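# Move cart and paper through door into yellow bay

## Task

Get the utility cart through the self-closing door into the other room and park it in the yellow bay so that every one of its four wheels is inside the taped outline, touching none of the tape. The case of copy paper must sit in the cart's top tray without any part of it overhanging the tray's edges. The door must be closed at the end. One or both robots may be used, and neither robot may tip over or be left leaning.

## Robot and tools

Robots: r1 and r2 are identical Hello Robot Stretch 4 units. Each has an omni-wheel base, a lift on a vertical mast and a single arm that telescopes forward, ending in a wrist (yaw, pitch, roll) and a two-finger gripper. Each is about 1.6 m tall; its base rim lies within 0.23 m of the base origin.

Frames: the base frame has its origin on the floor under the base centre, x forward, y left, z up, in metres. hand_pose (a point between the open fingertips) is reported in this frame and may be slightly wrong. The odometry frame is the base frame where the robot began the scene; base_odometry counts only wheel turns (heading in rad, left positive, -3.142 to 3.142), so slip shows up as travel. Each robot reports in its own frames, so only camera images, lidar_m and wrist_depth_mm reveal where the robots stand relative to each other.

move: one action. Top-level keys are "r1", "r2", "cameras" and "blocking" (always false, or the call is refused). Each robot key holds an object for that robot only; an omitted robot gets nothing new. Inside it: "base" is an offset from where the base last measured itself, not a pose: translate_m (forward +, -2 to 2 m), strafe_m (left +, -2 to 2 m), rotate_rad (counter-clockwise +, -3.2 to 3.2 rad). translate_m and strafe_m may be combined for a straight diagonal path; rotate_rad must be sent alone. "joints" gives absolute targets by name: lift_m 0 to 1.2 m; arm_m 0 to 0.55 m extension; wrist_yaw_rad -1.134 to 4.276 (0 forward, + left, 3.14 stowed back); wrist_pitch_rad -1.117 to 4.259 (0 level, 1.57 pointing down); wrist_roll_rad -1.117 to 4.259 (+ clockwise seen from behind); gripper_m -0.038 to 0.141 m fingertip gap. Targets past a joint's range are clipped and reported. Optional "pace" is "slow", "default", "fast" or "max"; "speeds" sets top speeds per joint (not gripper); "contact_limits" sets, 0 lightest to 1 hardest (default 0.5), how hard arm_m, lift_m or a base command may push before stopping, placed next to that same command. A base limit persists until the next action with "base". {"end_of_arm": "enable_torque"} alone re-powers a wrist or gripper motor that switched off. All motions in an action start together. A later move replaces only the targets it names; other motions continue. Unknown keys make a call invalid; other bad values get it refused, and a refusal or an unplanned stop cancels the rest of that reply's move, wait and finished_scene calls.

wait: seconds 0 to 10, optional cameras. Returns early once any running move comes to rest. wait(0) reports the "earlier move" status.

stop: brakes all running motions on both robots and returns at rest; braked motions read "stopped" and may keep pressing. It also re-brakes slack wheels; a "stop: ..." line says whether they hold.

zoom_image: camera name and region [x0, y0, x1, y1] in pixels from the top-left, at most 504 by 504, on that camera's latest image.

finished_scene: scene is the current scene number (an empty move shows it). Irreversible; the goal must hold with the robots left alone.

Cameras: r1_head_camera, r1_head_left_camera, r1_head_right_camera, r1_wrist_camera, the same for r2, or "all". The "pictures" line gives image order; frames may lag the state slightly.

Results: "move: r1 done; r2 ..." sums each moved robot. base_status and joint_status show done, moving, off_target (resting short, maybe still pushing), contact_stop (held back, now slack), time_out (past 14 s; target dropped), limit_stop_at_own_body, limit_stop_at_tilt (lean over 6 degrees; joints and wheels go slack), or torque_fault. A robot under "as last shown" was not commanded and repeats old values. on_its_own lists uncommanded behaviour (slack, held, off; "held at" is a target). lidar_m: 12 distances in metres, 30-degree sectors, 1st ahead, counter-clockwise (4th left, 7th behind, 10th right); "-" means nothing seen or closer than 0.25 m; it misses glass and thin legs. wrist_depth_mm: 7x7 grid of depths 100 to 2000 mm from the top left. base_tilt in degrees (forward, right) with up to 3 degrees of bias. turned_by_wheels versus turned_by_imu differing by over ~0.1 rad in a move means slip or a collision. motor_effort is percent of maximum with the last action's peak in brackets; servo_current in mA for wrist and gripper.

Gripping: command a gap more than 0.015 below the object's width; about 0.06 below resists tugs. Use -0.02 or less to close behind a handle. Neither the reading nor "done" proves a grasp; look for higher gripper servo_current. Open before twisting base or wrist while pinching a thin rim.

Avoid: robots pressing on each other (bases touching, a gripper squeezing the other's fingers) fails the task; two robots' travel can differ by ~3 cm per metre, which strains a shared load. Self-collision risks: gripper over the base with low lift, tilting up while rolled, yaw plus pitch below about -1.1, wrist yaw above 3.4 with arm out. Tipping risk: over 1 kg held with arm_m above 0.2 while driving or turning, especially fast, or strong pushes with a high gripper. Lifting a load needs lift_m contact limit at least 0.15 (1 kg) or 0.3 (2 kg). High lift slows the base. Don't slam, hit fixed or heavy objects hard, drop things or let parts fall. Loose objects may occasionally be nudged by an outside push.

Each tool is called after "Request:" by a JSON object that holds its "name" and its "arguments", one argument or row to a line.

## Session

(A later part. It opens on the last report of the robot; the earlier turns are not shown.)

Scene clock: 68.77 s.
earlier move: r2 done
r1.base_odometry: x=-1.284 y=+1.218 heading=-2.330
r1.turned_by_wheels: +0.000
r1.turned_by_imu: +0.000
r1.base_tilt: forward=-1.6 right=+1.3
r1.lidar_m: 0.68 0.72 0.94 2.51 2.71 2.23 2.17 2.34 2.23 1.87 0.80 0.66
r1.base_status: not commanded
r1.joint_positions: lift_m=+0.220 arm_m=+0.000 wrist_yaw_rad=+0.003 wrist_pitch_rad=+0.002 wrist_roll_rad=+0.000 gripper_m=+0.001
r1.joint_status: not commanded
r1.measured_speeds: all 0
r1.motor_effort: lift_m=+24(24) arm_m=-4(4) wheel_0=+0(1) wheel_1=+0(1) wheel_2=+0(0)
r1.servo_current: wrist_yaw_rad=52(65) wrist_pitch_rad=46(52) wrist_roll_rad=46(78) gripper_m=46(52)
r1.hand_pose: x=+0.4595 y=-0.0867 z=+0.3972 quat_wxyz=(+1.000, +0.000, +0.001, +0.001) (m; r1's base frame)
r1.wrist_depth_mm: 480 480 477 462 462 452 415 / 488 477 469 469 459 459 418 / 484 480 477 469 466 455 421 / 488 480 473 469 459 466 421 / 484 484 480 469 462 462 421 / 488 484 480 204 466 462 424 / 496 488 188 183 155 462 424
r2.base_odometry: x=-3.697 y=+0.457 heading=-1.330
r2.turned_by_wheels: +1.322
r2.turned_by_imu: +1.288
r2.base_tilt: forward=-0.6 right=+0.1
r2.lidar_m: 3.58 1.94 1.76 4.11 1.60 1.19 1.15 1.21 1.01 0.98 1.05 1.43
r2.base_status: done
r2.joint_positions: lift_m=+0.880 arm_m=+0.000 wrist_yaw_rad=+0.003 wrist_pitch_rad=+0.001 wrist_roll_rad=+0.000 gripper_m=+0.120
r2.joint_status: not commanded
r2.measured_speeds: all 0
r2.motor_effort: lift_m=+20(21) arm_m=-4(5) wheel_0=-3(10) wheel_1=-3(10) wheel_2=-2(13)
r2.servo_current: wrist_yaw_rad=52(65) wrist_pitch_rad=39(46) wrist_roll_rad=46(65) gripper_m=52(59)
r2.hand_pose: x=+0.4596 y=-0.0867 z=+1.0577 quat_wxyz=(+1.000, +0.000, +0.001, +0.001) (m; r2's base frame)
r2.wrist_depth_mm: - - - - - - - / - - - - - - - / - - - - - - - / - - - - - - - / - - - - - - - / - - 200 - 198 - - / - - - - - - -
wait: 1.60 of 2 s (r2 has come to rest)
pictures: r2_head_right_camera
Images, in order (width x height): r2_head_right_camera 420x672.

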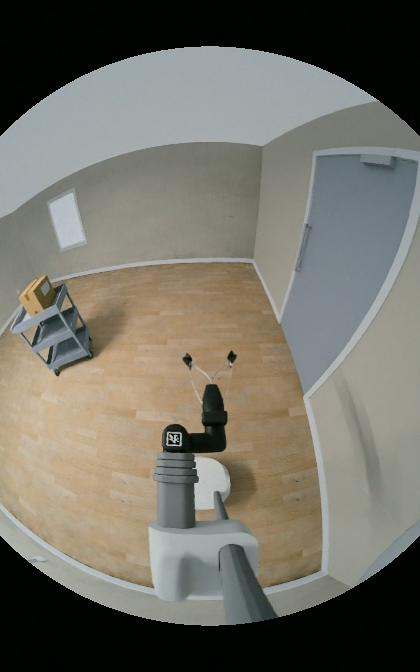

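Request:
{"name": "move", "arguments": {
  "blocking": false,
  "r1": {"base":{"translate_m":0.7},"pace":"slow","contact_limits":{"translate_m":0.8}}
}}

Request:
{"name": "wait", "arguments": {
  "seconds": 8,
  "cameras": ["r1_head_left_camera"]
}}

Request:
{"name": "move", "arguments": {
  "blocking": false,
  "r1": {"base":{"translate_m":0.67},"pace":"slow","contact_limits":{"translate_m":0.8}}
}}

Request:
{"name": "wait", "arguments": {
  "seconds": 7.8,
  "cameras": ["r1_head_left_camera","r2_head_right_camera"]
}}

Scene clock: 78.50 s.
move: r1 moving
r1.base_odometry: x=-1.293 y=+1.209 heading=-2.329
r1.turned_by_wheels: +0.000
r1.turned_by_imu: +0.000
r1.base_tilt: forward=-1.6 right=+1.3
r1.lidar_m: 0.66 0.74 0.92 2.52 2.69 2.25 2.19 2.33 2.23 1.84 0.80 0.68
r1.base_status: translate_m moving
r1.joint_positions: lift_m=+0.220 arm_m=+0.000 wrist_yaw_rad=+0.003 wrist_pitch_rad=+0.002 wrist_roll_rad=+0.000 gripper_m=+0.001
r1.joint_status: not commanded
r1.measured_speeds: translate_m=+0.049 strafe_m=+0.000 rotate_rad=+0.001 lift_m=+0.000 arm_m=+0.000 wrist_yaw_rad=+0.000 wrist_pitch_rad=+0.000 wrist_roll_rad=+0.000
r1.motor_effort: lift_m=+24(24) arm_m=-4(4) wheel_0=+7(7) wheel_1=+3(5) wheel_2=-6(6)
r1.servo_current: wrist_yaw_rad=46(59) wrist_pitch_rad=46(52) wrist_roll_rad=65(65) gripper_m=52(52)
r1.contact_limits: translate_m 0.8
r1.hand_pose: x=+0.4595 y=-0.0867 z=+0.3972 quat_wxyz=(+1.000, +0.000, +0.001, +0.001) (m; r1's base frame)
r1.wrist_depth_mm: 469 466 459 455 452 439 404 / 473 466 459 455 452 445 404 / 473 469 466 455 452 449 410 / 473 473 462 462 452 449 415 / 473 469 466 459 455 452 413 / 480 473 462 203 455 449 415 / 480 473 187 183 156 449 436
r2: as last shown
r2.turned_by_wheels: +0.000
r2.turned_by_imu: +0.000
r2.base_tilt: forward=-0.7 right=+0.1
r2.lidar_m: 3.60 1.97 1.74 4.04 1.65 1.21 1.16 1.22 1.01 0.97 1.05 1.50
r2.motor_effort: lift_m=+20(21) arm_m=-4(4) wheel_0=-3(3) wheel_1=-3(3) wheel_2=-3(3)
r2.servo_current: wrist_yaw_rad=52(52) wrist_pitch_rad=46(46) wrist_roll_rad=46(59) gripper_m=52(59)
r2.wrist_depth_mm: - - - - - - - / - - - - - - - / - - - - - - - / - - - - - - - / - - - - - - - / - - 201 - 200 - - / - - - - - - -
pictures: none

Scene clock: 86.27 s.
earlier move: r1 done
r1.base_odometry: x=-1.766 y=+0.711 heading=-2.331
r1.turned_by_wheels: -0.001
r1.turned_by_imu: -0.005
r1.base_tilt: forward=-1.6 right=+1.3
r1.lidar_m: 0.35 0.30 0.34 0.50 2.62 2.92 2.87 3.02 2.42 0.37 2.40 0.49
r1.base_status: done
r1.joint_positions: lift_m=+0.220 arm_m=+0.000 wrist_yaw_rad=-0.012 wrist_pitch_rad=+0.002 wrist_roll_rad=+0.000 gripper_m=+0.000
r1.joint_status: not commanded
r1.measured_speeds: all 0
r1.motor_effort: lift_m=+23(24) arm_m=+9(12) wheel_0=+2(13) wheel_1=+4(10) wheel_2=-15(24)
r1.servo_current: wrist_yaw_rad=78(91) wrist_pitch_rad=46(52) wrist_roll_rad=46(72) gripper_m=46(59)
r1.contact_limits: translate_m 0.8
r1.hand_pose: x=+0.4578 y=-0.0908 z=+0.3972 quat_wxyz=(+1.000, +0.000, +0.001, -0.006) (m; r1's base frame)
r1.wrist_depth_mm: 164 181 204 235 274 322 - / 162 182 204 235 274 330 - / 163 182 206 236 274 332 - / 163 182 206 235 276 330 - / 163 182 206 237 276 334 - / 167 183 200 199 205 334 1430 / 169 180 166 183 182 325 1025
r2.base_odometry: x=-3.697 y=+0.457 heading=-1.330
r2.turned_by_wheels: +0.000
r2.turned_by_imu: +0.001
r2.base_tilt: forward=-0.7 right=+0.0
r2.lidar_m: 3.58 1.95 1.76 4.08 1.62 1.20 1.15 1.23 0.99 0.97 1.03 1.24
r2.base_status: not commanded
r2.joint_positions: lift_m=+0.880 arm_m=+0.000 wrist_yaw_rad=+0.003 wrist_pitch_rad=+0.001 wrist_roll_rad=+0.000 gripper_m=+0.120
r2.joint_status: not commanded
r2.measured_speeds: all 0
r2.motor_effort: lift_m=+20(21) arm_m=-4(5) wheel_0=-2(3) wheel_1=-3(3) wheel_2=-3(3)
r2.servo_current: wrist_yaw_rad=52(65) wrist_pitch_rad=46(52) wrist_roll_rad=46(65) gripper_m=52(59)
r2.hand_pose: x=+0.4596 y=-0.0867 z=+1.0577 quat_wxyz=(+1.000, +0.000, +0.001, +0.001) (m; r2's base frame)
r2.wrist_depth_mm: - - - - - - - / - - - - - - - / - - - - - - - / - - - - - - - / - - - - - - - / - - 201 - 200 - - / - - - - - - -
wait: 7.77 of 8 s (r1 has come to rest)
pictures: r1_head_left_camera
Images, in order (width x height): r1_head_left_camera 420x672.

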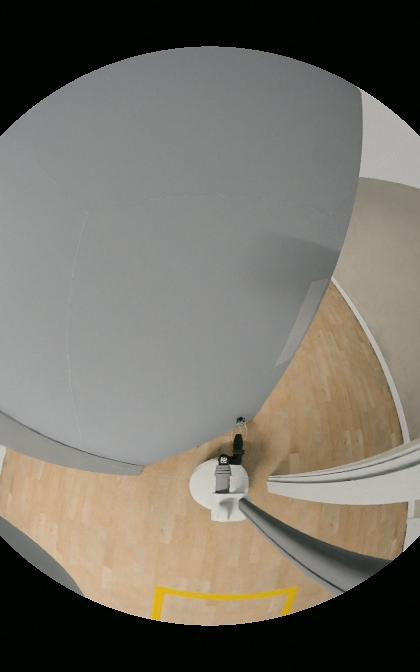

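Scene clock: 86.77 s.
move: r1 moving
r1.base_odometry: x=-1.775 y=+0.702 heading=-2.332
r1.turned_by_wheels: -0.001
r1.turned_by_imu: -0.001
r1.base_tilt: forward=-1.6 right=+1.3
r1.lidar_m: 0.33 0.30 0.33 0.46 2.64 2.95 2.89 2.99 0.40 0.36 2.40 0.47
r1.base_status: translate_m moving
r1.joint_positions: lift_m=+0.220 arm_m=+0.000 wrist_yaw_rad=-0.012 wrist_pitch_rad=+0.002 wrist_roll_rad=+0.000 gripper_m=+0.000
r1.joint_status: not commanded
r1.measured_speeds: translate_m=+0.050 strafe_m=+0.000 rotate_rad=+0.000 lift_m=+0.000 arm_m=+0.000 wrist_yaw_rad=+0.000 wrist_pitch_rad=+0.000 wrist_roll_rad=+0.000
r1.motor_effort: lift_m=+23(23) arm_m=+9(9) wheel_0=+1(5) wheel_1=+3(7) wheel_2=-21(22)
r1.servo_current: wrist_yaw_rad=91(98) wrist_pitch_rad=39(46) wrist_roll_rad=59(65) gripper_m=46(46)
r1.contact_limits: translate_m 0.8
r1.hand_pose: x=+0.4577 y=-0.0910 z=+0.3972 quat_wxyz=(+1.000, +0.000, +0.001, -0.006) (m; r1's base frame)
r1.wrist_depth_mm: 162 179 202 233 276 324 - / 160 180 203 234 273 322 - / 163 180 204 234 274 325 - / 161 183 204 235 276 322 - / 161 180 204 235 277 325 - / 164 181 200 193 203 336 1397 / 166 177 164 179 265 340 991
r2: as last shown
r2.turned_by_imu: +0.000
r2.lidar_m: 3.58 1.96 1.74 4.06 1.64 1.21 1.13 1.22 1.00 0.96 1.04 1.25
r2.motor_effort: lift_m=+20(21) arm_m=-4(4) wheel_0=-3(3) wheel_1=-3(3) wheel_2=-3(3)
r2.servo_current: wrist_yaw_rad=39(65) wrist_pitch_rad=39(46) wrist_roll_rad=46(65) gripper_m=52(59)
r2.wrist_depth_mm: - - - - - - - / - - - - - - - / - - - - - - - / - - - - - - - / - - - - - - - / - - 201 - 199 - - / - - - - - - -
pictures: none

Scene clock: 94.23 s.
earlier move: r1 done
r1.base_odometry: x=-2.227 y=+0.226 heading=-2.330
r1.turned_by_wheels: +0.002
r1.turned_by_imu: -0.006
r1.base_tilt: forward=-1.6 right=+1.2
r1.lidar_m: 0.30 0.25 - 0.25 0.30 0.85 3.53 0.71 0.90 2.30 2.44 3.51
r1.base_status: done
r1.joint_positions: lift_m=+0.220 arm_m=+0.000 wrist_yaw_rad=-0.003 wrist_pitch_rad=+0.002 wrist_roll_rad=+0.000 gripper_m=+0.000
r1.joint_status: not commanded
r1.measured_speeds: all 0
r1.motor_effort: lift_m=+21(23) arm_m=+5(10) wheel_0=+3(9) wheel_1=+8(14) wheel_2=-6(22)
r1.servo_current: wrist_yaw_rad=46(104) wrist_pitch_rad=33(52) wrist_roll_rad=46(72) gripper_m=46(52)
r1.contact_limits: translate_m 0.8
r1.hand_pose: x=+0.4590 y=-0.0882 z=+0.3974 quat_wxyz=(+1.000, +0.000, +0.001, -0.001) (m; r1's base frame)
r1.wrist_depth_mm: - - - - - - - / - - - 1661 - - - / - - - - - - - / - - - - - - - / - - - - - - - / 1499 1537 1281 203 1430 1397 1308 / 1078 1008 182 183 155 960 991
r2.base_odometry: x=-3.697 y=+0.457 heading=-1.330
r2.turned_by_wheels: +0.000
r2.turned_by_imu: +0.001
r2.base_tilt: forward=-0.7 right=+0.1
r2.lidar_m: 1.06 1.97 1.73 4.05 1.65 1.21 1.16 1.23 0.98 0.95 1.01 1.04
r2.base_status: not commanded
r2.joint_positions: lift_m=+0.880 arm_m=+0.000 wrist_yaw_rad=+0.003 wrist_pitch_rad=+0.001 wrist_roll_rad=+0.000 gripper_m=+0.120
r2.joint_status: not commanded
r2.measured_speeds: all 0
r2.motor_effort: lift_m=+20(21) arm_m=-4(5) wheel_0=-2(3) wheel_1=-3(4) wheel_2=-2(3)
r2.servo_current: wrist_yaw_rad=46(72) wrist_pitch_rad=39(46) wrist_roll_rad=46(65) gripper_m=52(59)
r2.hand_pose: x=+0.4596 y=-0.0867 z=+1.0577 quat_wxyz=(+1.000, +0.000, +0.001, +0.001) (m; r2's base frame)
r2.wrist_depth_mm: - - - - - - - / - - - - - - - / - - - - - - - / - - - - - - - / - - - - - - - / - - 201 - 186 - - / - - - - - - -
wait: 7.47 of 7.8 s (r1 has come to rest)
pictures: r1_head_left_camera, r2_head_right_camera
Images, in order (width x height): r1_head_left_camera 420x672, r2_head_right_camera 420x672.

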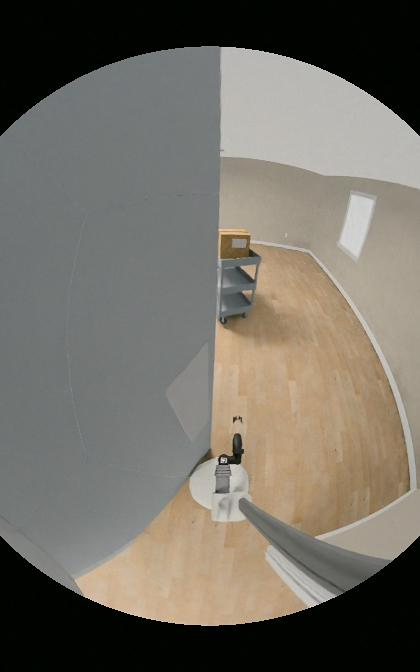

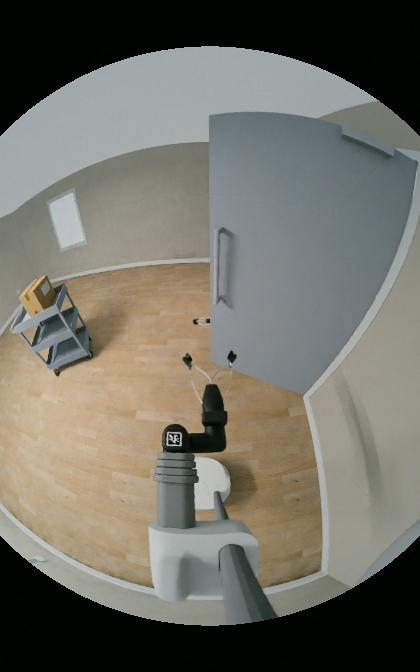

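Strafe left to open to ~90°.

Request:
{"name": "move", "arguments": {
  "blocking": false,
  "r1": {"base":{"strafe_m":0.22},"pace":"slow","contact_limits":{"strafe_m":0.7}}
}}

Request:
{"name": "wait", "arguments": {
  "seconds": 3.5,
  "cameras": ["r1_head_left_camera","r2_head_camera","r2_wrist_camera"]
}}

Scene clock: 98.70 s.
move: r1 moving
r1.base_odometry: x=-2.217 y=+0.216 heading=-2.330
r1.turned_by_wheels: +0.000
r1.turned_by_imu: +0.000
r1.base_tilt: forward=-1.6 right=+1.3
r1.lidar_m: 0.29 0.25 - 0.25 0.28 0.80 3.55 0.72 0.90 2.30 2.46 3.51
r1.base_status: strafe_m moving
r1.joint_positions: lift_m=+0.220 arm_m=+0.000 wrist_yaw_rad=-0.003 wrist_pitch_rad=+0.002 wrist_roll_rad=+0.000 gripper_m=+0.000
r1.joint_status: not commanded
r1.measured_speeds: translate_m=+0.001 strafe_m=+0.057 rotate_rad=-0.004 lift_m=+0.000 arm_m=+0.000 wrist_yaw_rad=+0.000 wrist_pitch_rad=+0.000 wrist_roll_rad=+0.000
r1.motor_effort: lift_m=+21(22) arm_m=+5(5) wheel_0=-16(17) wheel_1=+14(15) wheel_2=-3(4)
r1.servo_current: wrist_yaw_rad=59(65) wrist_pitch_rad=46(52) wrist_roll_rad=52(65) gripper_m=46(52)
r1.contact_limits: strafe_m 0.7
r1.hand_pose: x=+0.4590 y=-0.0882 z=+0.3974 quat_wxyz=(+1.000, +0.000, +0.001, -0.001) (m; r1's base frame)
r1.wrist_depth_mm: - - - - - - - / - - - 1661 - - - / - - - - - - - / - - - - - - - / - - - - - - - / 1499 1499 1281 203 1397 1397 1397 / 1098 1008 183 183 156 976 976
r2: as last shown
r2.turned_by_imu: +0.000
r2.lidar_m: 1.04 1.98 1.76 4.08 1.60 1.20 1.15 1.24 1.01 0.97 1.03 1.04
r2.motor_effort: lift_m=+20(21) arm_m=-4(4) wheel_0=-3(3) wheel_1=-3(3) wheel_2=-3(3)
r2.servo_current: wrist_yaw_rad=46(59) wrist_pitch_rad=39(46) wrist_roll_rad=46(52) gripper_m=52(59)
r2.wrist_depth_mm: - - - - - - - / - - - - - - - / - - - - - - - / - - - - - - - / - - - - - - - / - - 200 - 186 - - / - - - - - - -
pictures: none

Scene clock: 101.53 s.
earlier move: r1 done
r1.base_odometry: x=-2.068 y=+0.074 heading=-2.330
r1.turned_by_wheels: +0.000
r1.turned_by_imu: +0.000
r1.base_tilt: forward=-1.6 right=+1.2
r1.lidar_m: 0.42 0.25 0.25 - 0.25 0.40 3.54 0.86 0.88 2.51 2.68 1.87
r1.base_status: done
r1.joint_positions: lift_m=+0.220 arm_m=+0.000 wrist_yaw_rad=-0.003 wrist_pitch_rad=+0.002 wrist_roll_rad=+0.000 gripper_m=+0.000
r1.joint_status: not commanded
r1.measured_speeds: all 0
r1.motor_effort: lift_m=+21(22) arm_m=+4(5) wheel_0=-11(17) wheel_1=+7(15) wheel_2=-3(5)
r1.servo_current: wrist_yaw_rad=52(72) wrist_pitch_rad=46(52) wrist_roll_rad=46(65) gripper_m=46(52)
r1.contact_limits: strafe_m 0.7
r1.hand_pose: x=+0.4590 y=-0.0882 z=+0.3974 quat_wxyz=(+1.000, +0.000, +0.001, -0.001) (m; r1's base frame)
r1.wrist_depth_mm: - - - - - - - / - - - 1756 - - - / - - - - - - - / - - - - - - - / - - - - - - - / 1537 1537 1255 204 1430 1397 1366 / 1098 991 183 184 155 960 991
r2.base_odometry: x=-3.697 y=+0.457 heading=-1.330
r2.turned_by_wheels: +0.000
r2.turned_by_imu: +0.000
r2.base_tilt: forward=-0.7 right=+0.0
r2.lidar_m: 0.79 1.97 1.76 4.08 1.60 1.20 1.14 1.22 1.01 0.97 1.04 0.88
r2.base_status: not commanded
r2.joint_positions: lift_m=+0.880 arm_m=+0.000 wrist_yaw_rad=+0.003 wrist_pitch_rad=+0.001 wrist_roll_rad=+0.000 gripper_m=+0.120
r2.joint_status: not commanded
r2.measured_speeds: all 0
r2.motor_effort: lift_m=+21(21) arm_m=-4(5) wheel_0=-3(3) wheel_1=-3(3) wheel_2=-3(3)
r2.servo_current: wrist_yaw_rad=46(65) wrist_pitch_rad=33(46) wrist_roll_rad=52(59) gripper_m=46(59)
r2.hand_pose: x=+0.4596 y=-0.0867 z=+1.0577 quat_wxyz=(+1.000, +0.000, +0.001, +0.001) (m; r2's base frame)
r2.wrist_depth_mm: - - - 654 - - - / - - - 647 - - - / - - - 661 - - - / - - - 654 - - - / - - - 661 - - - / - - 200 564 185 - - / - - - - - - -
wait: 2.83 of 3.5 s (r1 has come to rest)
pictures: r1_head_left_camera, r2_head_camera, r2_wrist_camera
Images, in order (width x height): r1_head_left_camera 420x672, r2_head_camera 420x560, r2_wrist_camera 616x392.

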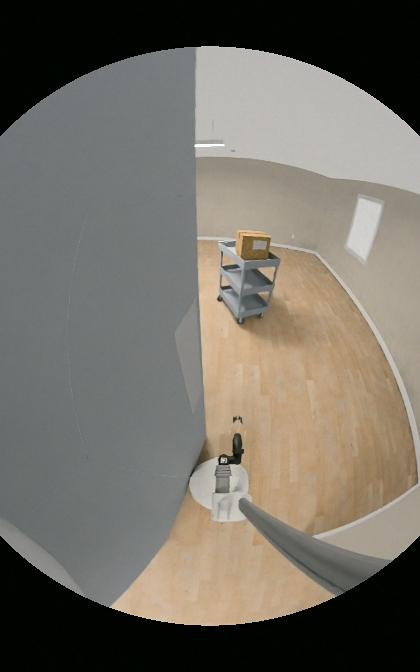

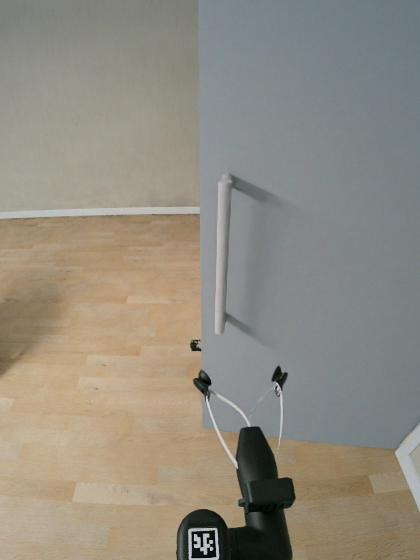

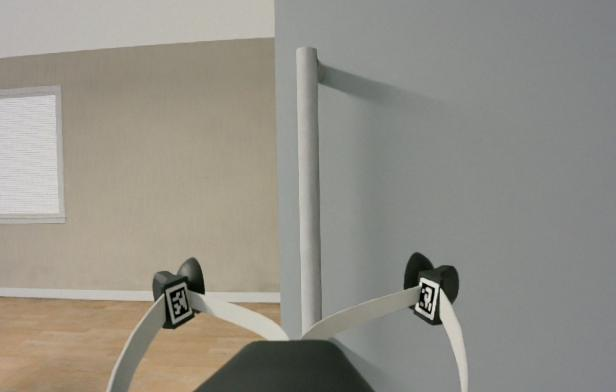

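Request:
{"name": "move", "arguments": {
  "blocking": false,
  "r2": {"base":{"translate_m":0.43}}
}}

Request:
{"name": "wait", "arguments": {
  "seconds": 3,
  "cameras": ["r2_wrist_camera"]
}}

Scene clock: 106.73 s.
move: r2 moving
r1: as last shown
r1.base_tilt: forward=-1.6 right=+1.3
r1.lidar_m: 0.44 0.25 0.26 - 0.25 0.41 3.54 0.88 0.90 2.52 2.69 1.90
r1.motor_effort: lift_m=+22(22) arm_m=+4(5) wheel_0=-10(11) wheel_1=+7(7) wheel_2=-3(3)
r1.servo_current: wrist_yaw_rad=59(59) wrist_pitch_rad=39(46) wrist_roll_rad=39(65) gripper_m=46(46)
r1.contact_limits: strafe_m 0.7
r1.wrist_depth_mm: - - - - - - - / - - - 1808 - - - / - - - - - - - / - - - - - - - / - - - - - - - / 1537 1499 1281 203 1430 1397 1397 / 1098 1025 183 183 156 976 976
r2.base_odometry: x=-3.689 y=+0.427 heading=-1.330
r2.turned_by_wheels: +0.000
r2.turned_by_imu: +0.001
r2.base_tilt: forward=-0.7 right=+0.0
r2.lidar_m: 0.76 1.99 1.72 4.18 1.68 1.23 1.17 1.25 1.02 0.96 1.01 0.82
r2.base_status: translate_m moving
r2.joint_positions: lift_m=+0.880 arm_m=+0.000 wrist_yaw_rad=+0.003 wrist_pitch_rad=+0.001 wrist_roll_rad=+0.000 gripper_m=+0.120
r2.joint_status: not commanded
r2.measured_speeds: translate_m=+0.120 strafe_m=-0.001 rotate_rad=+0.002 lift_m=+0.000 arm_m=+0.000 wrist_yaw_rad=+0.000 wrist_pitch_rad=+0.000 wrist_roll_rad=+0.000
r2.motor_effort: lift_m=+20(21) arm_m=-4(4) wheel_0=+5(10) wheel_1=+7(7) wheel_2=-13(13)
r2.servo_current: wrist_yaw_rad=52(52) wrist_pitch_rad=33(39) wrist_roll_rad=46(59) gripper_m=52(59)
r2.hand_pose: x=+0.4596 y=-0.0867 z=+1.0577 quat_wxyz=(+1.000, +0.000, +0.001, +0.001) (m; r2's base frame)
r2.wrist_depth_mm: - - - - - - - / - - - 591 - - - / - - - 627 - - - / - - - 627 - - - / - - - 634 - - - / - - 201 539 186 - - / - - - - - - -
pictures: none

Scene clock: 109.17 s.
earlier move: r2 done
r1.base_odometry: x=-2.068 y=+0.075 heading=-2.331
r1.turned_by_wheels: +0.000
r1.turned_by_imu: +0.000
r1.base_tilt: forward=-1.6 right=+1.3
r1.lidar_m: 0.43 0.25 0.26 - 0.25 0.42 3.52 0.86 0.88 2.53 2.70 1.88
r1.base_status: not commanded
r1.joint_positions: lift_m=+0.220 arm_m=+0.000 wrist_yaw_rad=-0.003 wrist_pitch_rad=+0.002 wrist_roll_rad=+0.000 gripper_m=+0.000
r1.joint_status: not commanded
r1.measured_speeds: all 0
r1.motor_effort: lift_m=+21(22) arm_m=+5(5) wheel_0=-17(21) wheel_1=+18(23) wheel_2=-6(6)
r1.servo_current: wrist_yaw_rad=46(72) wrist_pitch_rad=46(52) wrist_roll_rad=52(72) gripper_m=39(52)
r1.contact_limits: strafe_m 0.7
r1.hand_pose: x=+0.4590 y=-0.0882 z=+0.3974 quat_wxyz=(+1.000, +0.000, +0.001, -0.001) (m; r1's base frame)
r1.wrist_depth_mm: - - - - - - - / - - - 1808 - - - / - - - - - - - / - - - - - - - / - - - - - - - / 1537 1499 1281 203 1430 1397 1336 / 1098 1008 183 183 155 960 960
r2.base_odometry: x=-3.594 y=+0.040 heading=-1.331
r2.turned_by_wheels: -0.001
r2.turned_by_imu: +0.046
r2.base_tilt: forward=-2.2 right=+0.9
r2.lidar_m: 0.41 3.41 1.49 4.67 2.09 1.61 1.54 1.34 0.99 0.96 0.56 0.44
r2.base_status: done
r2.joint_positions: lift_m=+0.880 arm_m=+0.000 wrist_yaw_rad=-0.019 wrist_pitch_rad=+0.002 wrist_roll_rad=+0.000 gripper_m=+0.120
r2.joint_status: not commanded
r2.measured_speeds: all 0
r2.on_its_own: wrist_yaw_rad is at rest, and its servo_current (111 mA) is outside its rest range (0 to 104 mA)
r2.motor_effort: lift_m=+21(21) arm_m=+7(7) wheel_0=+4(10) wheel_1=+2(9) wheel_2=-19(21)
r2.servo_current: wrist_yaw_rad=111(117) wrist_pitch_rad=39(46) wrist_roll_rad=46(59) gripper_m=52(59)
r2.hand_pose: x=+0.4574 y=-0.0929 z=+1.0573 quat_wxyz=(+1.000, +0.000, +0.001, -0.010) (m; r2's base frame)
r2.wrist_depth_mm: - - 270 182 239 225 216 / - - 272 181 240 226 218 / - - 273 180 242 229 219 / - - 274 180 243 229 220 / - - 274 180 244 229 222 / - - 218 181 242 226 222 / - - - - 246 233 223
wait: 2.43 of 3 s (r2 has come to rest)
pictures: r2_wrist_camera
Images, in order (width x height): r2_wrist_camera 616x392.

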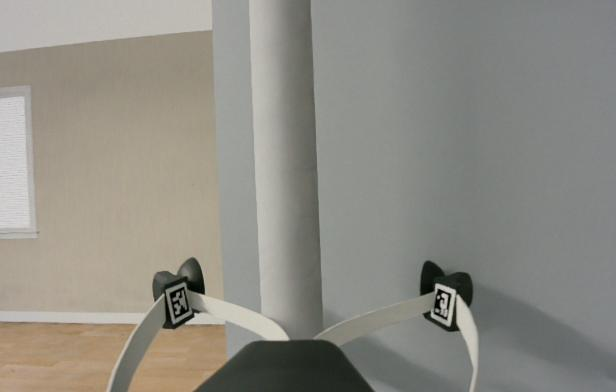

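Request:
{"name": "move", "arguments": {
  "blocking": false,
  "r2": {"base":{"translate_m":-0.02}}
}}

Request:
{"name": "wait", "arguments": {
  "seconds": 0.8
}}

Request:
{"name": "move", "arguments": {
  "blocking": false,
  "r2": {"joints":{"gripper_m":-0.03}}
}}

Request:
{"name": "wait", "arguments": {
  "seconds": 2,
  "cameras": ["r2_wrist_camera"]
}}

Request:
{"name": "move", "arguments": {
  "blocking": false,
  "r1": {"base":{"strafe_m":-0.12},"joints":{"lift_m":1.08,"wrist_pitch_rad":1.57,"gripper_m":0.06}},
  "r2": {"base":{"translate_m":-0.1},"pace":"slow"}
}}

Request:
{"name": "wait", "arguments": {
  "seconds": 2
}}

Request:
{"name": "wait", "arguments": {
  "seconds": 2.5,
  "cameras": ["r1_head_camera","r1_head_left_camera","r2_wrist_camera"]
}}

Request:
{"name": "zoom_image", "arguments": {
  "camera": "r1_head_camera",
  "region": [150, 150, 350, 380]
}}

Scene clock: 117.87 s.
move: r2 moving
r1: as last shown
r1.lidar_m: 0.42 0.25 0.26 - 0.25 0.43 3.55 0.84 0.89 2.53 2.67 1.91
r1.motor_effort: lift_m=+21(22) arm_m=+5(5) wheel_0=-17(18) wheel_1=+17(17) wheel_2=-6(6)
r1.servo_current: wrist_yaw_rad=33(52) wrist_pitch_rad=46(52) wrist_roll_rad=39(59) gripper_m=39(46)
r1.contact_limits: strafe_m 0.7
r1.wrist_depth_mm: - - - - - - - / - - - 1756 - - - / - - - - - - - / - - - - - - - / - - - - - - - / 1537 1576 1255 204 1430 1397 1336 / 1078 1008 183 183 156 976 976
r2.base_odometry: x=-3.599 y=+0.059 heading=-1.333
r2.turned_by_wheels: -0.001
r2.turned_by_imu: -0.015
r2.base_tilt: forward=-0.7 right=+0.1
r2.lidar_m: 0.38 3.41 1.48 4.78 2.10 1.60 1.56 1.37 1.04 0.99 0.56 0.44
r2.base_status: translate_m moving
r2.joint_positions: lift_m=+0.880 arm_m=+0.000 wrist_yaw_rad=-0.020 wrist_pitch_rad=+0.002 wrist_roll_rad=+0.000 gripper_m=+0.120
r2.joint_status: not commanded
r2.measured_speeds: translate_m=-0.022 strafe_m=+0.002 rotate_rad=+0.001 lift_m=+0.000 arm_m=+0.000 wrist_yaw_rad=+0.000 wrist_pitch_rad=+0.000 wrist_roll_rad=+0.000
r2.motor_effort: lift_m=+20(21) arm_m=+7(7) wheel_0=-3(8) wheel_1=-4(6) wheel_2=-11(17)
r2.servo_current: wrist_yaw_rad=111(117) wrist_pitch_rad=39(46) wrist_roll_rad=33(59) gripper_m=52(59)
r2.hand_pose: x=+0.4573 y=-0.0932 z=+1.0573 quat_wxyz=(+1.000, +0.000, +0.001, -0.010) (m; r2's base frame)
r2.wrist_depth_mm: - - 259 168 232 220 212 / - - 260 168 233 221 213 / - - 263 170 236 224 216 / - - 264 171 237 226 217 / - - 264 172 238 224 218 / - - 260 173 236 200 219 / - - - - 237 230 220
pictures: none

Scene clock: 118.30 s.
earlier move: r2 done
r1.base_odometry: x=-2.068 y=+0.075 heading=-2.331
r1.turned_by_wheels: +0.000
r1.turned_by_imu: +0.000
r1.base_tilt: forward=-1.6 right=+1.2
r1.lidar_m: 0.40 0.25 0.25 - 0.25 0.43 3.55 0.89 0.87 2.52 2.67 1.92
r1.base_status: not commanded
r1.joint_positions: lift_m=+0.220 arm_m=+0.000 wrist_yaw_rad=-0.003 wrist_pitch_rad=+0.002 wrist_roll_rad=+0.000 gripper_m=+0.000
r1.joint_status: not commanded
r1.measured_speeds: all 0
r1.motor_effort: lift_m=+21(22) arm_m=+4(5) wheel_0=-17(18) wheel_1=+17(17) wheel_2=-6(6)
r1.servo_current: wrist_yaw_rad=52(65) wrist_pitch_rad=46(52) wrist_roll_rad=52(59) gripper_m=46(46)
r1.contact_limits: strafe_m 0.7
r1.hand_pose: x=+0.4590 y=-0.0882 z=+0.3974 quat_wxyz=(+1.000, +0.000, +0.001, -0.001) (m; r1's base frame)
r1.wrist_depth_mm: - - - - - - - / - - - 1808 - - - / - - - - - - - / - - - - - - - / - - - - - - - / 1537 1537 1281 204 1430 1430 1366 / 1098 1008 183 183 156 976 976
r2.base_odometry: x=-3.599 y=+0.060 heading=-1.332
r2.turned_by_wheels: +0.000
r2.turned_by_imu: +0.002
r2.base_tilt: forward=-0.8 right=+0.2
r2.lidar_m: 0.39 3.39 1.48 4.81 2.12 1.61 1.55 1.34 1.05 0.99 0.57 0.44
r2.base_status: done
r2.joint_positions: lift_m=+0.880 arm_m=+0.000 wrist_yaw_rad=-0.020 wrist_pitch_rad=+0.002 wrist_roll_rad=+0.000 gripper_m=+0.120
r2.joint_status: not commanded
r2.measured_speeds: all 0
r2.on_its_own: wrist_yaw_rad is at rest, and its servo_current (124 mA) is outside its rest range (0 to 104 mA)
r2.motor_effort: lift_m=+21(21) arm_m=+7(8) wheel_0=-2(8) wheel_1=-4(8) wheel_2=-9(17)
r2.servo_current: wrist_yaw_rad=124(124) wrist_pitch_rad=39(46) wrist_roll_rad=39(59) gripper_m=46(59)
r2.hand_pose: x=+0.4573 y=-0.0932 z=+1.0573 quat_wxyz=(+1.000, +0.000, +0.001, -0.010) (m; r2's base frame)
r2.wrist_depth_mm: - - 262 172 236 223 215 / - - 263 180 236 224 216 / - - 267 172 237 227 217 / - - 267 174 240 228 220 / - - 268 174 242 228 220 / - - 217 177 239 224 221 / - - - - 240 233 221
wait: 0.43 of 0.8 s (r2 has come to rest)
pictures: none

Scene clock: 118.80 s.
move: r2 moving
r1: as last shown
r1.base_tilt: forward=-1.6 right=+1.3
r1.lidar_m: 0.40 0.25 0.25 - 0.25 0.43 3.55 0.87 0.86 2.51 2.69 1.89
r1.motor_effort: lift_m=+21(22) arm_m=+4(5) wheel_0=-17(17) wheel_1=+17(17) wheel_2=-6(6)
r1.servo_current: wrist_yaw_rad=33(65) wrist_pitch_rad=39(52) wrist_roll_rad=59(65) gripper_m=46(52)
r1.contact_limits: strafe_m 0.7
r1.wrist_depth_mm: - - - - - - - / - - - 1808 - - - / - - - - - - - / - - - - - - - / - - - - - - - / 1537 1537 1255 203 1397 1430 1336 / 1098 1042 183 183 156 960 991
r2.base_odometry: x=-3.599 y=+0.060 heading=-1.332
r2.turned_by_wheels: +0.000
r2.turned_by_imu: +0.000
r2.base_tilt: forward=-1.0 right=+0.2
r2.lidar_m: 0.41 3.37 1.50 4.82 2.11 1.61 1.55 1.36 1.03 1.00 0.57 0.44
r2.base_status: not commanded
r2.joint_positions: lift_m=+0.880 arm_m=+0.000 wrist_yaw_rad=-0.020 wrist_pitch_rad=+0.002 wrist_roll_rad=+0.000 gripper_m=+0.106
r2.joint_status: gripper_m moving
r2.measured_speeds: translate_m=+0.000 strafe_m=+0.000 rotate_rad=-0.001 lift_m=+0.000 arm_m=+0.000 wrist_yaw_rad=+0.000 wrist_pitch_rad=+0.000 wrist_roll_rad=+0.000
r2.motor_effort: lift_m=+20(21) arm_m=+7(7) wheel_0=-2(2) wheel_1=-4(4) wheel_2=-10(10)
r2.servo_current: wrist_yaw_rad=124(124) wrist_pitch_rad=46(46) wrist_roll_rad=39(52) gripper_m=150(150)
r2.hand_pose: x=+0.4573 y=-0.0932 z=+1.0573 quat_wxyz=(+1.000, +0.000, +0.001, -0.010) (m; r2's base frame)
r2.wrist_depth_mm: - - 263 176 238 225 217 / - - 265 245 237 225 218 / - - 267 174 239 227 219 / - - 268 177 241 229 221 / - - 268 177 244 229 223 / - - 199 178 240 227 224 / - - 1921 - 243 234 225
pictures: none

Scene clock: 120.53 s.
earlier move: r2 done
r1.base_odometry: x=-2.068 y=+0.074 heading=-2.330
r1.turned_by_wheels: +0.000
r1.turned_by_imu: +0.000
r1.base_tilt: forward=-1.6 right=+1.3
r1.lidar_m: 0.45 0.25 0.25 - 0.25 0.39 3.54 0.88 0.93 2.51 2.68 1.91
r1.base_status: not commanded
r1.joint_positions: lift_m=+0.220 arm_m=+0.000 wrist_yaw_rad=-0.003 wrist_pitch_rad=+0.002 wrist_roll_rad=+0.000 gripper_m=+0.000
r1.joint_status: not commanded
r1.measured_speeds: all 0
r1.motor_effort: lift_m=+21(22) arm_m=+5(5) wheel_0=-8(18) wheel_1=+7(17) wheel_2=-2(6)
r1.servo_current: wrist_yaw_rad=33(72) wrist_pitch_rad=39(52) wrist_roll_rad=65(65) gripper_m=33(52)
r1.contact_limits: strafe_m 0.7
r1.hand_pose: x=+0.4590 y=-0.0882 z=+0.3974 quat_wxyz=(+1.000, +0.000, +0.001, -0.001) (m; r1's base frame)
r1.wrist_depth_mm: - - - - - - - / - - - 1808 - - - / - - - - - - - / - - - - - - - / - - - - - - - / 1537 1499 1281 203 1430 1430 1366 / 1078 1008 183 183 155 946 976
r2.base_odometry: x=-3.599 y=+0.059 heading=-1.331
r2.turned_by_wheels: +0.002
r2.turned_by_imu: -0.037
r2.base_tilt: forward=-0.7 right=+0.1
r2.lidar_m: 0.39 3.31 1.50 1.91 2.20 1.60 1.55 1.39 1.02 0.97 0.57 0.46
r2.base_status: not commanded
r2.joint_positions: lift_m=+0.880 arm_m=+0.000 wrist_yaw_rad=+0.009 wrist_pitch_rad=+0.002 wrist_roll_rad=+0.000 gripper_m=-0.029
r2.joint_status: all done
r2.measured_speeds: all 0
r2.motor_effort: lift_m=+21(21) arm_m=+5(7) wheel_0=+4(5) wheel_1=+0(4) wheel_2=+2(12)
r2.servo_current: wrist_yaw_rad=59(130) wrist_pitch_rad=46(46) wrist_roll_rad=52(59) gripper_m=111(299)
r2.hand_pose: x=+0.4599 y=-0.0850 z=+1.0573 quat_wxyz=(+1.000, +0.000, +0.001, +0.004) (m; r2's base frame)
r2.wrist_depth_mm: - - 248 160 217 204 196 / - - - 160 219 206 197 / - - 252 160 220 207 198 / - - 253 157 220 208 200 / - - 256 160 223 210 202 / - - 183 162 219 211 203 / - - 1921 - 225 209 202
wait: 1.73 of 2 s (r2 has come to rest)
pictures: r2_wrist_camera
Images, in order (width x height): r2_wrist_camera 616x392.

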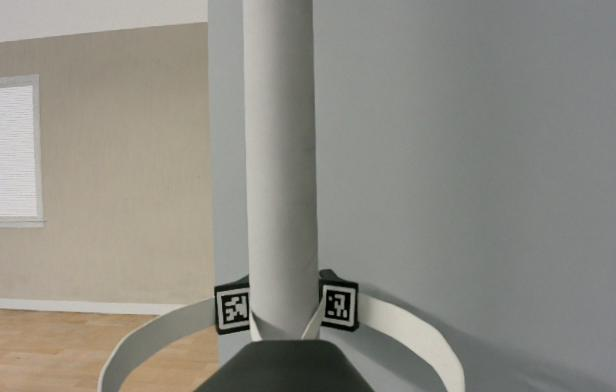

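Scene clock: 121.03 s.
move: r1 moving; r2 moving
r1.base_odometry: x=-2.094 y=+0.099 heading=-2.330
r1.turned_by_wheels: +0.000
r1.turned_by_imu: +0.000
r1.base_tilt: forward=-1.5 right=+1.3
r1.lidar_m: 1.70 0.28 0.25 0.25 0.26 0.46 3.54 0.83 0.91 2.49 2.64 1.91
r1.base_status: strafe_m moving
r1.joint_positions: lift_m=+0.258 arm_m=+0.000 wrist_yaw_rad=-0.002 wrist_pitch_rad=+0.583 wrist_roll_rad=+0.000 gripper_m=+0.019
r1.joint_status: lift_m moving; wrist_pitch_rad moving; gripper_m moving
r1.measured_speeds: translate_m=+0.000 strafe_m=-0.141 rotate_rad=+0.000 lift_m=+0.146 arm_m=+0.000 wrist_yaw_rad=+0.000 wrist_pitch_rad=+1.819 wrist_roll_rad=+0.000
r1.motor_effort: lift_m=+27(27) arm_m=+4(5) wheel_0=+11(11) wheel_1=-11(11) wheel_2=+0(2)
r1.servo_current: wrist_yaw_rad=39(59) wrist_pitch_rad=59(65) wrist_roll_rad=33(59) gripper_m=78(78)
r1.hand_pose: x=+0.4114 y=-0.0880 z=+0.2771 quat_wxyz=(+0.958, +0.000, +0.287, -0.001) (m; r1's base frame)
r1.wrist_depth_mm: - - - - - - - / 1661 1661 1618 1499 1576 1499 1464 / 1160 1118 1098 1098 1098 1078 1078 / 866 854 842 831 831 820 820 / 691 691 683 691 683 676 668 / 585 580 196 544 189 569 559 / 512 500 484 153 477 488 492
r2.base_odometry: x=-3.602 y=+0.071 heading=-1.329
r2.turned_by_wheels: +0.001
r2.turned_by_imu: +0.001
r2.base_tilt: forward=-0.6 right=+0.0
r2.lidar_m: 0.39 3.33 1.50 1.98 2.19 1.63 1.54 1.37 1.00 0.98 0.58 0.46
r2.base_status: translate_m moving
r2.joint_positions: lift_m=+0.880 arm_m=+0.000 wrist_yaw_rad=+0.011 wrist_pitch_rad=+0.002 wrist_roll_rad=+0.000 gripper_m=-0.029
r2.joint_status: not commanded
r2.measured_speeds: translate_m=-0.045 strafe_m=-0.001 rotate_rad=+0.004 lift_m=+0.000 arm_m=+0.000 wrist_yaw_rad=+0.000 wrist_pitch_rad=+0.000 wrist_roll_rad=+0.000
r2.motor_effort: lift_m=+20(21) arm_m=-5(6) wheel_0=+1(5) wheel_1=-5(8) wheel_2=+19(24)
r2.servo_current: wrist_yaw_rad=59(78) wrist_pitch_rad=46(46) wrist_roll_rad=39(52) gripper_m=111(111)
r2.hand_pose: x=+0.4603 y=-0.0843 z=+1.0573 quat_wxyz=(+1.000, +0.000, +0.001, +0.005) (m; r2's base frame)
r2.wrist_depth_mm: - - 257 164 224 211 202 / - - 259 163 228 213 - / - - 260 166 229 214 205 / - - 262 167 229 215 206 / - - - 167 232 216 208 / - - 183 167 181 218 208 / - - 1921 - 232 214 208
pictures: none

Scene clock: 122.80 s.
earlier move: r1 moving; r2 done
r1.base_odometry: x=-2.155 y=+0.157 heading=-2.330
r1.turned_by_wheels: +0.000
r1.turned_by_imu: +0.000
r1.base_tilt: forward=-1.6 right=+1.3
r1.lidar_m: 1.71 0.45 0.36 0.33 0.41 0.64 3.53 0.79 0.93 2.41 2.56 3.65
r1.base_status: done
r1.joint_positions: lift_m=+0.751 arm_m=+0.000 wrist_yaw_rad=-0.002 wrist_pitch_rad=+1.568 wrist_roll_rad=+0.000 gripper_m=+0.060
r1.joint_status: lift_m moving; wrist_pitch_rad moving; the others done
r1.measured_speeds: translate_m=+0.000 strafe_m=+0.000 rotate_rad=+0.000 lift_m=+0.300 arm_m=+0.000 wrist_yaw_rad=+0.000 wrist_pitch_rad=+0.000 wrist_roll_rad=+0.000
r1.motor_effort: lift_m=+27(28) arm_m=+4(5) wheel_0=+1(11) wheel_1=+1(11) wheel_2=+0(2)
r1.servo_current: wrist_yaw_rad=46(65) wrist_pitch_rad=39(85) wrist_roll_rad=46(78) gripper_m=39(91)
r1.hand_pose: x=+0.1714 y=-0.0874 z=+0.6405 quat_wxyz=(+0.708, +0.001, +0.706, -0.001) (m; r1's base frame)
r1.wrist_depth_mm: 842 854 854 854 842 854 854 / 854 854 854 854 842 842 854 / - 866 842 854 866 854 854 / - 866 854 854 842 866 842 / - 842 640 640 854 854 854 / - 854 195 640 188 866 866 / - 634 640 153 866 854 854
r2.base_odometry: x=-3.623 y=+0.156 heading=-1.329
r2.turned_by_wheels: +0.000
r2.turned_by_imu: +0.001
r2.base_tilt: forward=-0.6 right=+0.0
r2.lidar_m: 0.40 3.43 1.54 4.82 2.06 1.53 1.44 1.40 1.02 0.98 0.62 0.48
r2.base_status: done
r2.joint_positions: lift_m=+0.880 arm_m=+0.000 wrist_yaw_rad=+0.015 wrist_pitch_rad=+0.002 wrist_roll_rad=+0.000 gripper_m=-0.029
r2.joint_status: not commanded
r2.measured_speeds: all 0
r2.motor_effort: lift_m=+20(21) arm_m=-5(6) wheel_0=+5(8) wheel_1=-5(9) wheel_2=+16(24)
r2.servo_current: wrist_yaw_rad=85(98) wrist_pitch_rad=46(46) wrist_roll_rad=52(72) gripper_m=111(117)
r2.hand_pose: x=+0.4606 y=-0.0832 z=+1.0573 quat_wxyz=(+1.000, +0.000, +0.001, +0.007) (m; r2's base frame)
r2.wrist_depth_mm: - - 251 163 227 218 211 / - - 251 163 230 220 212 / - - 254 164 230 222 214 / - - 256 169 232 222 215 / - - 258 170 233 224 216 / - - 183 167 230 224 217 / - - 1983 - 235 223 219
wait: 1.77 of 2 s (r2 has come to rest)
pictures: none

Scene clock: 124.70 s.
earlier move: r1 done
r1.base_odometry: x=-2.155 y=+0.157 heading=-2.330
r1.turned_by_wheels: +0.000
r1.turned_by_imu: +0.000
r1.base_tilt: forward=-1.6 right=+1.3
r1.lidar_m: 1.70 0.47 0.37 0.34 0.39 0.65 3.55 0.80 0.92 2.40 2.55 3.69
r1.base_status: done
r1.joint_positions: lift_m=+1.080 arm_m=+0.000 wrist_yaw_rad=-0.002 wrist_pitch_rad=+1.568 wrist_roll_rad=+0.000 gripper_m=+0.060
r1.joint_status: all done
r1.measured_speeds: all 0
r1.motor_effort: lift_m=+24(28) arm_m=+4(5) wheel_0=+1(11) wheel_1=+1(11) wheel_2=+0(2)
r1.servo_current: wrist_yaw_rad=52(65) wrist_pitch_rad=39(85) wrist_roll_rad=46(78) gripper_m=46(91)
r1.hand_pose: x=+0.1714 y=-0.0874 z=+0.9694 quat_wxyz=(+0.708, +0.001, +0.706, -0.001) (m; r1's base frame)
r1.wrist_depth_mm: 1205 1182 1182 1182 1182 1182 1205 / 1160 1182 1205 1205 1205 1182 1182 / - 1182 1182 1182 1182 1182 1182 / - 1182 1160 1182 1205 1182 1160 / - 1182 976 976 1182 1160 1182 / - 1182 195 976 187 1182 1182 / - 153 1182 153 1160 1205 1182
r2.base_odometry: x=-3.623 y=+0.156 heading=-1.329
r2.turned_by_wheels: +0.000
r2.turned_by_imu: +0.000
r2.base_tilt: forward=-0.6 right=+0.0
r2.lidar_m: 0.38 3.45 1.55 4.82 2.05 1.54 1.45 1.38 1.02 0.97 0.63 0.48
r2.base_status: done
r2.joint_positions: lift_m=+0.880 arm_m=+0.000 wrist_yaw_rad=+0.015 wrist_pitch_rad=+0.002 wrist_roll_rad=+0.000 gripper_m=-0.029
r2.joint_status: not commanded
r2.measured_speeds: all 0
r2.motor_effort: lift_m=+20(21) arm_m=-5(6) wheel_0=+5(8) wheel_1=-5(9) wheel_2=+16(24)
r2.servo_current: wrist_yaw_rad=91(98) wrist_pitch_rad=39(52) wrist_roll_rad=46(72) gripper_m=111(117)
r2.hand_pose: x=+0.4606 y=-0.0832 z=+1.0573 quat_wxyz=(+1.000, +0.000, +0.001, +0.007) (m; r2's base frame)
r2.wrist_depth_mm: - - 251 163 229 218 211 / - - 252 163 229 219 211 / - - 254 164 232 221 213 / - - 255 169 234 222 215 / - - 258 169 235 223 216 / - - 183 166 229 224 218 / - - 1983 - 235 223 219
wait: 1.90 of 2.5 s (r1 has come to rest)
pictures: r1_head_camera, r1_head_left_camera, r2_wrist_camera
Images, in order (width x height): r1_head_camera 420x560, r1_head_left_camera 420x672, r2_wrist_camera 616x392.

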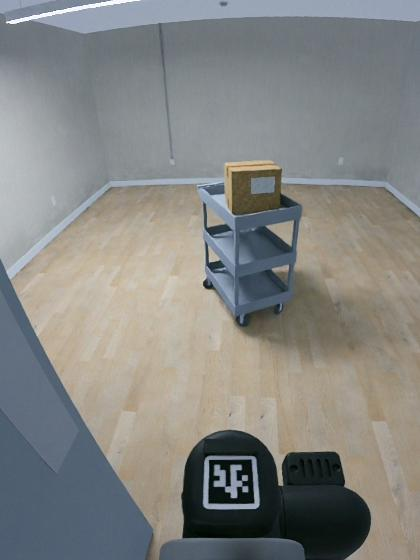

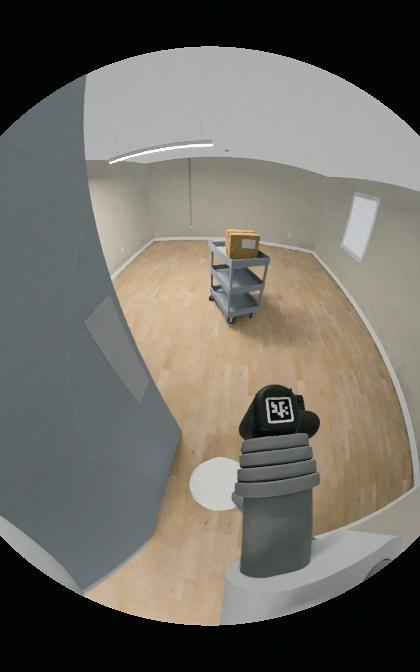

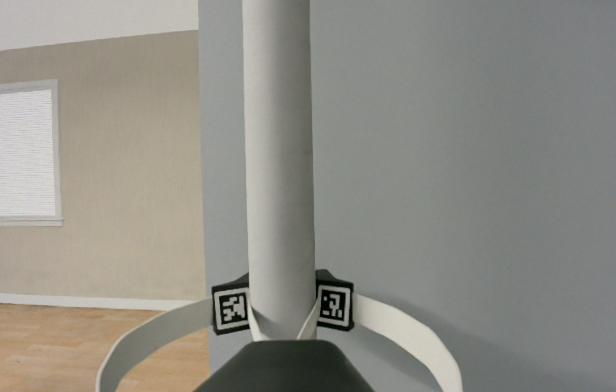

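Scaled by 2.191 from the camera's 420x560 image, which has a finer 600x800 frame.

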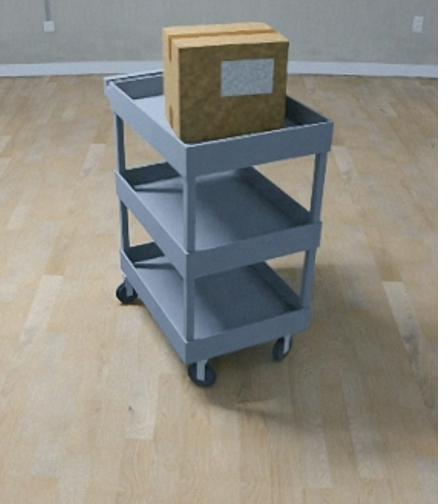

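Request:
{"name": "move", "arguments": {
  "blocking": false,
  "r1": {"base":{"translate_m":1.1,"strafe_m":-0.25},"joints":{"arm_m":0.2,"wrist_roll_rad":1.15}}
}}

Request:
{"name": "wait", "arguments": {
  "seconds": 2
}}

Request:
{"name": "wait", "arguments": {
  "seconds": 4.5,
  "cameras": ["r1_head_camera","r1_head_left_camera","r1_wrist_camera"]
}}

Scene clock: 131.33 s.
move: r1 moving
r1.base_odometry: x=-2.182 y=+0.139 heading=-2.330
r1.turned_by_wheels: +0.000
r1.turned_by_imu: +0.000
r1.base_tilt: forward=-1.6 right=+1.2
r1.lidar_m: 1.68 0.46 0.37 0.35 0.41 0.66 3.59 0.81 0.97 2.39 2.55 3.67
r1.base_status: translate_m moving; strafe_m moving
r1.joint_positions: lift_m=+1.080 arm_m=+0.051 wrist_yaw_rad=-0.002 wrist_pitch_rad=+1.568 wrist_roll_rad=+0.582 gripper_m=+0.060
r1.joint_status: arm_m moving; wrist_roll_rad moving
r1.measured_speeds: translate_m=+0.123 strafe_m=-0.027 rotate_rad=+0.001 lift_m=+0.000 arm_m=+0.195 wrist_yaw_rad=+0.000 wrist_pitch_rad=+0.000 wrist_roll_rad=+1.819
r1.motor_effort: lift_m=+24(24) arm_m=+4(8) wheel_0=+6(8) wheel_1=+3(6) wheel_2=-9(10)
r1.servo_current: wrist_yaw_rad=52(52) wrist_pitch_rad=46(46) wrist_roll_rad=59(117) gripper_m=39(46)
r1.hand_pose: x=+0.2222 y=-0.0874 z=+0.9694 quat_wxyz=(+0.678, +0.204, +0.676, -0.203) (m; r1's base frame)
r1.wrist_depth_mm: 1138 1182 1160 1182 1160 1182 1205 / 1182 1205 1182 1182 1182 1182 1182 / 1182 1182 1205 1160 1182 1205 1205 / 1182 1182 1160 1182 1205 1182 1205 / 1182 1160 1160 960 1182 1182 1182 / - - 195 976 187 1182 1182 / 539 140 1182 153 683 1205 1205
r2: as last shown
r2.base_tilt: forward=-0.7 right=+0.0
r2.lidar_m: 0.40 3.45 1.57 4.81 2.05 1.52 1.45 1.38 1.03 0.98 0.63 0.47
r2.motor_effort: lift_m=+21(21) arm_m=-5(5) wheel_0=+5(6) wheel_1=-5(5) wheel_2=+16(16)
r2.servo_current: wrist_yaw_rad=72(91) wrist_pitch_rad=39(46) wrist_roll_rad=46(59) gripper_m=104(117)
r2.wrist_depth_mm: - - 251 163 227 218 211 / - - 252 163 229 219 212 / - - 255 164 231 220 213 / - - 256 170 234 221 215 / - - 257 170 234 223 217 / - - 183 166 231 224 217 / - - 1983 - 235 222 218
pictures: none

Scene clock: 133.33 s.
earlier move: r1 moving
r1.base_odometry: x=-2.634 y=-0.162 heading=-2.330
r1.turned_by_wheels: +0.000
r1.turned_by_imu: +0.000
r1.base_tilt: forward=-1.6 right=+1.3
r1.lidar_m: 1.15 3.23 2.48 0.43 0.45 0.71 4.15 1.25 1.77 2.33 2.47 1.38
r1.base_status: translate_m moving; strafe_m moving
r1.joint_positions: lift_m=+1.080 arm_m=+0.200 wrist_yaw_rad=-0.002 wrist_pitch_rad=+1.568 wrist_roll_rad=+1.148 gripper_m=+0.060
r1.joint_status: all done
r1.measured_speeds: translate_m=+0.293 strafe_m=-0.067 rotate_rad=+0.004 lift_m=+0.000 arm_m=+0.000 wrist_yaw_rad=+0.000 wrist_pitch_rad=+0.000 wrist_roll_rad=+0.000
r1.motor_effort: lift_m=+24(24) arm_m=+4(8) wheel_0=+5(10) wheel_1=+3(6) wheel_2=-5(10)
r1.servo_current: wrist_yaw_rad=39(72) wrist_pitch_rad=46(52) wrist_roll_rad=46(117) gripper_m=46(52)
r1.hand_pose: x=+0.3714 y=-0.0874 z=+0.9694 quat_wxyz=(+0.594, +0.385, +0.593, -0.384) (m; r1's base frame)
r1.wrist_depth_mm: 1160 1182 1182 1205 1160 1182 1205 / 1160 1160 1205 1205 1182 1182 1229 / 1182 1205 1160 1182 1182 1182 1182 / 1160 1182 1160 1182 1182 1182 1182 / 1182 1182 1138 1182 976 1182 1182 / 1205 1182 195 1182 188 991 1182 / 1182 1182 1182 153 991 1182 1182
r2.base_odometry: x=-3.623 y=+0.156 heading=-1.329
r2.turned_by_wheels: +0.000
r2.turned_by_imu: +0.000
r2.base_tilt: forward=-0.6 right=+0.0
r2.lidar_m: 0.40 0.81 1.54 4.81 2.05 1.48 1.46 1.37 1.01 0.98 0.62 0.48
r2.base_status: not commanded
r2.joint_positions: lift_m=+0.880 arm_m=+0.000 wrist_yaw_rad=+0.015 wrist_pitch_rad=+0.002 wrist_roll_rad=+0.000 gripper_m=-0.029
r2.joint_status: not commanded
r2.measured_speeds: all 0
r2.motor_effort: lift_m=+21(21) arm_m=-5(6) wheel_0=+5(6) wheel_1=-5(5) wheel_2=+16(16)
r2.servo_current: wrist_yaw_rad=78(98) wrist_pitch_rad=46(46) wrist_roll_rad=52(59) gripper_m=111(117)
r2.hand_pose: x=+0.4606 y=-0.0832 z=+1.0573 quat_wxyz=(+1.000, +0.000, +0.001, +0.007) (m; r2's base frame)
r2.wrist_depth_mm: - - 252 163 228 219 211 / - 732 251 163 229 219 212 / - - 254 164 231 220 213 / - - 255 170 233 223 215 / - - 257 170 234 223 217 / - - 183 166 230 224 217 / - - 1921 - 235 223 218
wait: 2.00 s; no rest
pictures: none

Scene clock: 136.07 s.
earlier move: r1 done
r1.base_odometry: x=-3.093 y=-0.469 heading=-2.330
r1.turned_by_wheels: +0.000
r1.turned_by_imu: +0.000
r1.base_tilt: forward=-1.6 right=+1.3
r1.lidar_m: 0.63 0.65 2.56 2.48 0.96 0.85 1.70 1.82 2.26 2.21 2.34 0.80
r1.base_status: done
r1.joint_positions: lift_m=+1.080 arm_m=+0.200 wrist_yaw_rad=-0.002 wrist_pitch_rad=+1.568 wrist_roll_rad=+1.148 gripper_m=+0.060
r1.joint_status: all done
r1.measured_speeds: all 0
r1.motor_effort: lift_m=+24(24) arm_m=+4(8) wheel_0=+2(10) wheel_1=+1(7) wheel_2=+0(10)
r1.servo_current: wrist_yaw_rad=46(72) wrist_pitch_rad=39(52) wrist_roll_rad=46(117) gripper_m=39(52)
r1.hand_pose: x=+0.3714 y=-0.0874 z=+0.9694 quat_wxyz=(+0.594, +0.385, +0.593, -0.384) (m; r1's base frame)
r1.wrist_depth_mm: 535 1229 1182 1182 1205 1182 1205 / - 960 1182 1182 1205 1205 1182 / - - 1160 1205 1160 1182 1182 / - - 1160 1205 1182 1182 1160 / - - 1205 1182 960 1205 1205 / - 1182 196 1182 187 976 1182 / 1205 1182 1138 153 946 1182 1182
r2.base_odometry: x=-3.623 y=+0.156 heading=-1.329
r2.turned_by_wheels: +0.000
r2.turned_by_imu: +0.000
r2.base_tilt: forward=-0.6 right=+0.0
r2.lidar_m: 0.39 1.05 1.50 4.82 2.04 1.54 1.46 1.37 1.03 0.98 0.60 0.48
r2.base_status: not commanded
r2.joint_positions: lift_m=+0.880 arm_m=+0.000 wrist_yaw_rad=+0.015 wrist_pitch_rad=+0.002 wrist_roll_rad=+0.000 gripper_m=-0.029
r2.joint_status: not commanded
r2.measured_speeds: all 0
r2.motor_effort: lift_m=+20(21) arm_m=-5(6) wheel_0=+5(6) wheel_1=-5(5) wheel_2=+16(16)
r2.servo_current: wrist_yaw_rad=98(98) wrist_pitch_rad=39(46) wrist_roll_rad=52(59) gripper_m=111(117)
r2.hand_pose: x=+0.4606 y=-0.0832 z=+1.0573 quat_wxyz=(+1.000, +0.000, +0.001, +0.007) (m; r2's base frame)
r2.wrist_depth_mm: - - 250 163 228 218 211 / 854 - 252 163 229 220 212 / - - 254 165 230 222 213 / - - 256 169 232 223 216 / - - 257 169 233 224 216 / - - 183 166 230 224 217 / - 976 1983 - 235 223 219
wait: 2.73 of 4.5 s (r1 has come to rest)
pictures: r1_head_camera, r1_head_left_camera, r1_wrist_camera
Images, in order (width x height): r1_head_camera 420x560, r1_head_left_camera 420x672, r1_wrist_camera 616x392.

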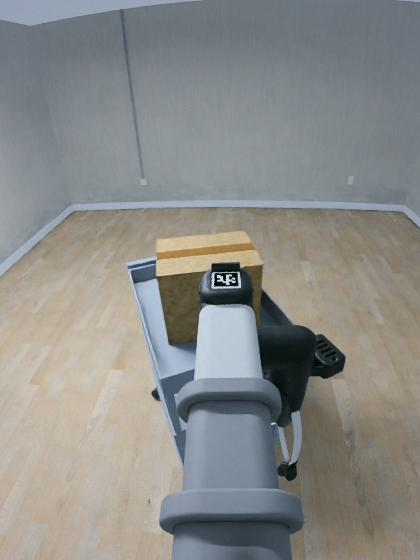

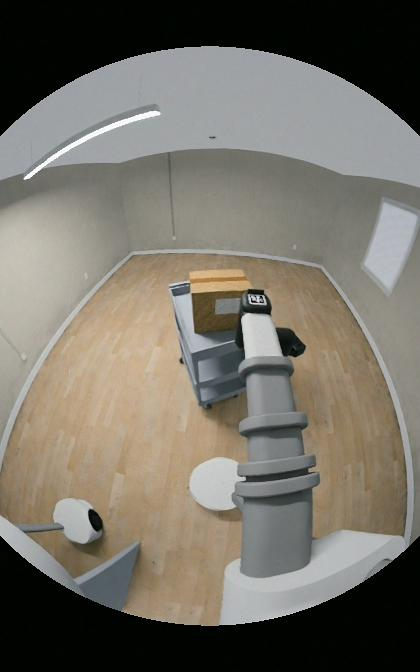

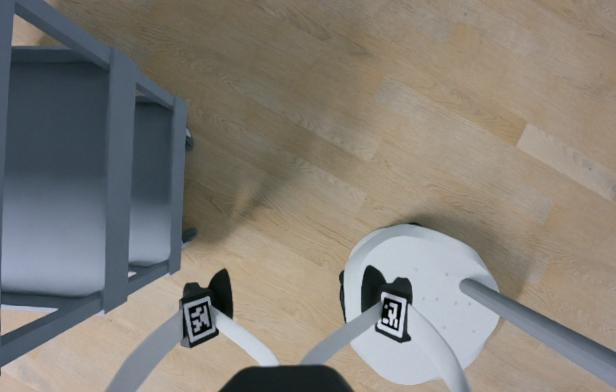

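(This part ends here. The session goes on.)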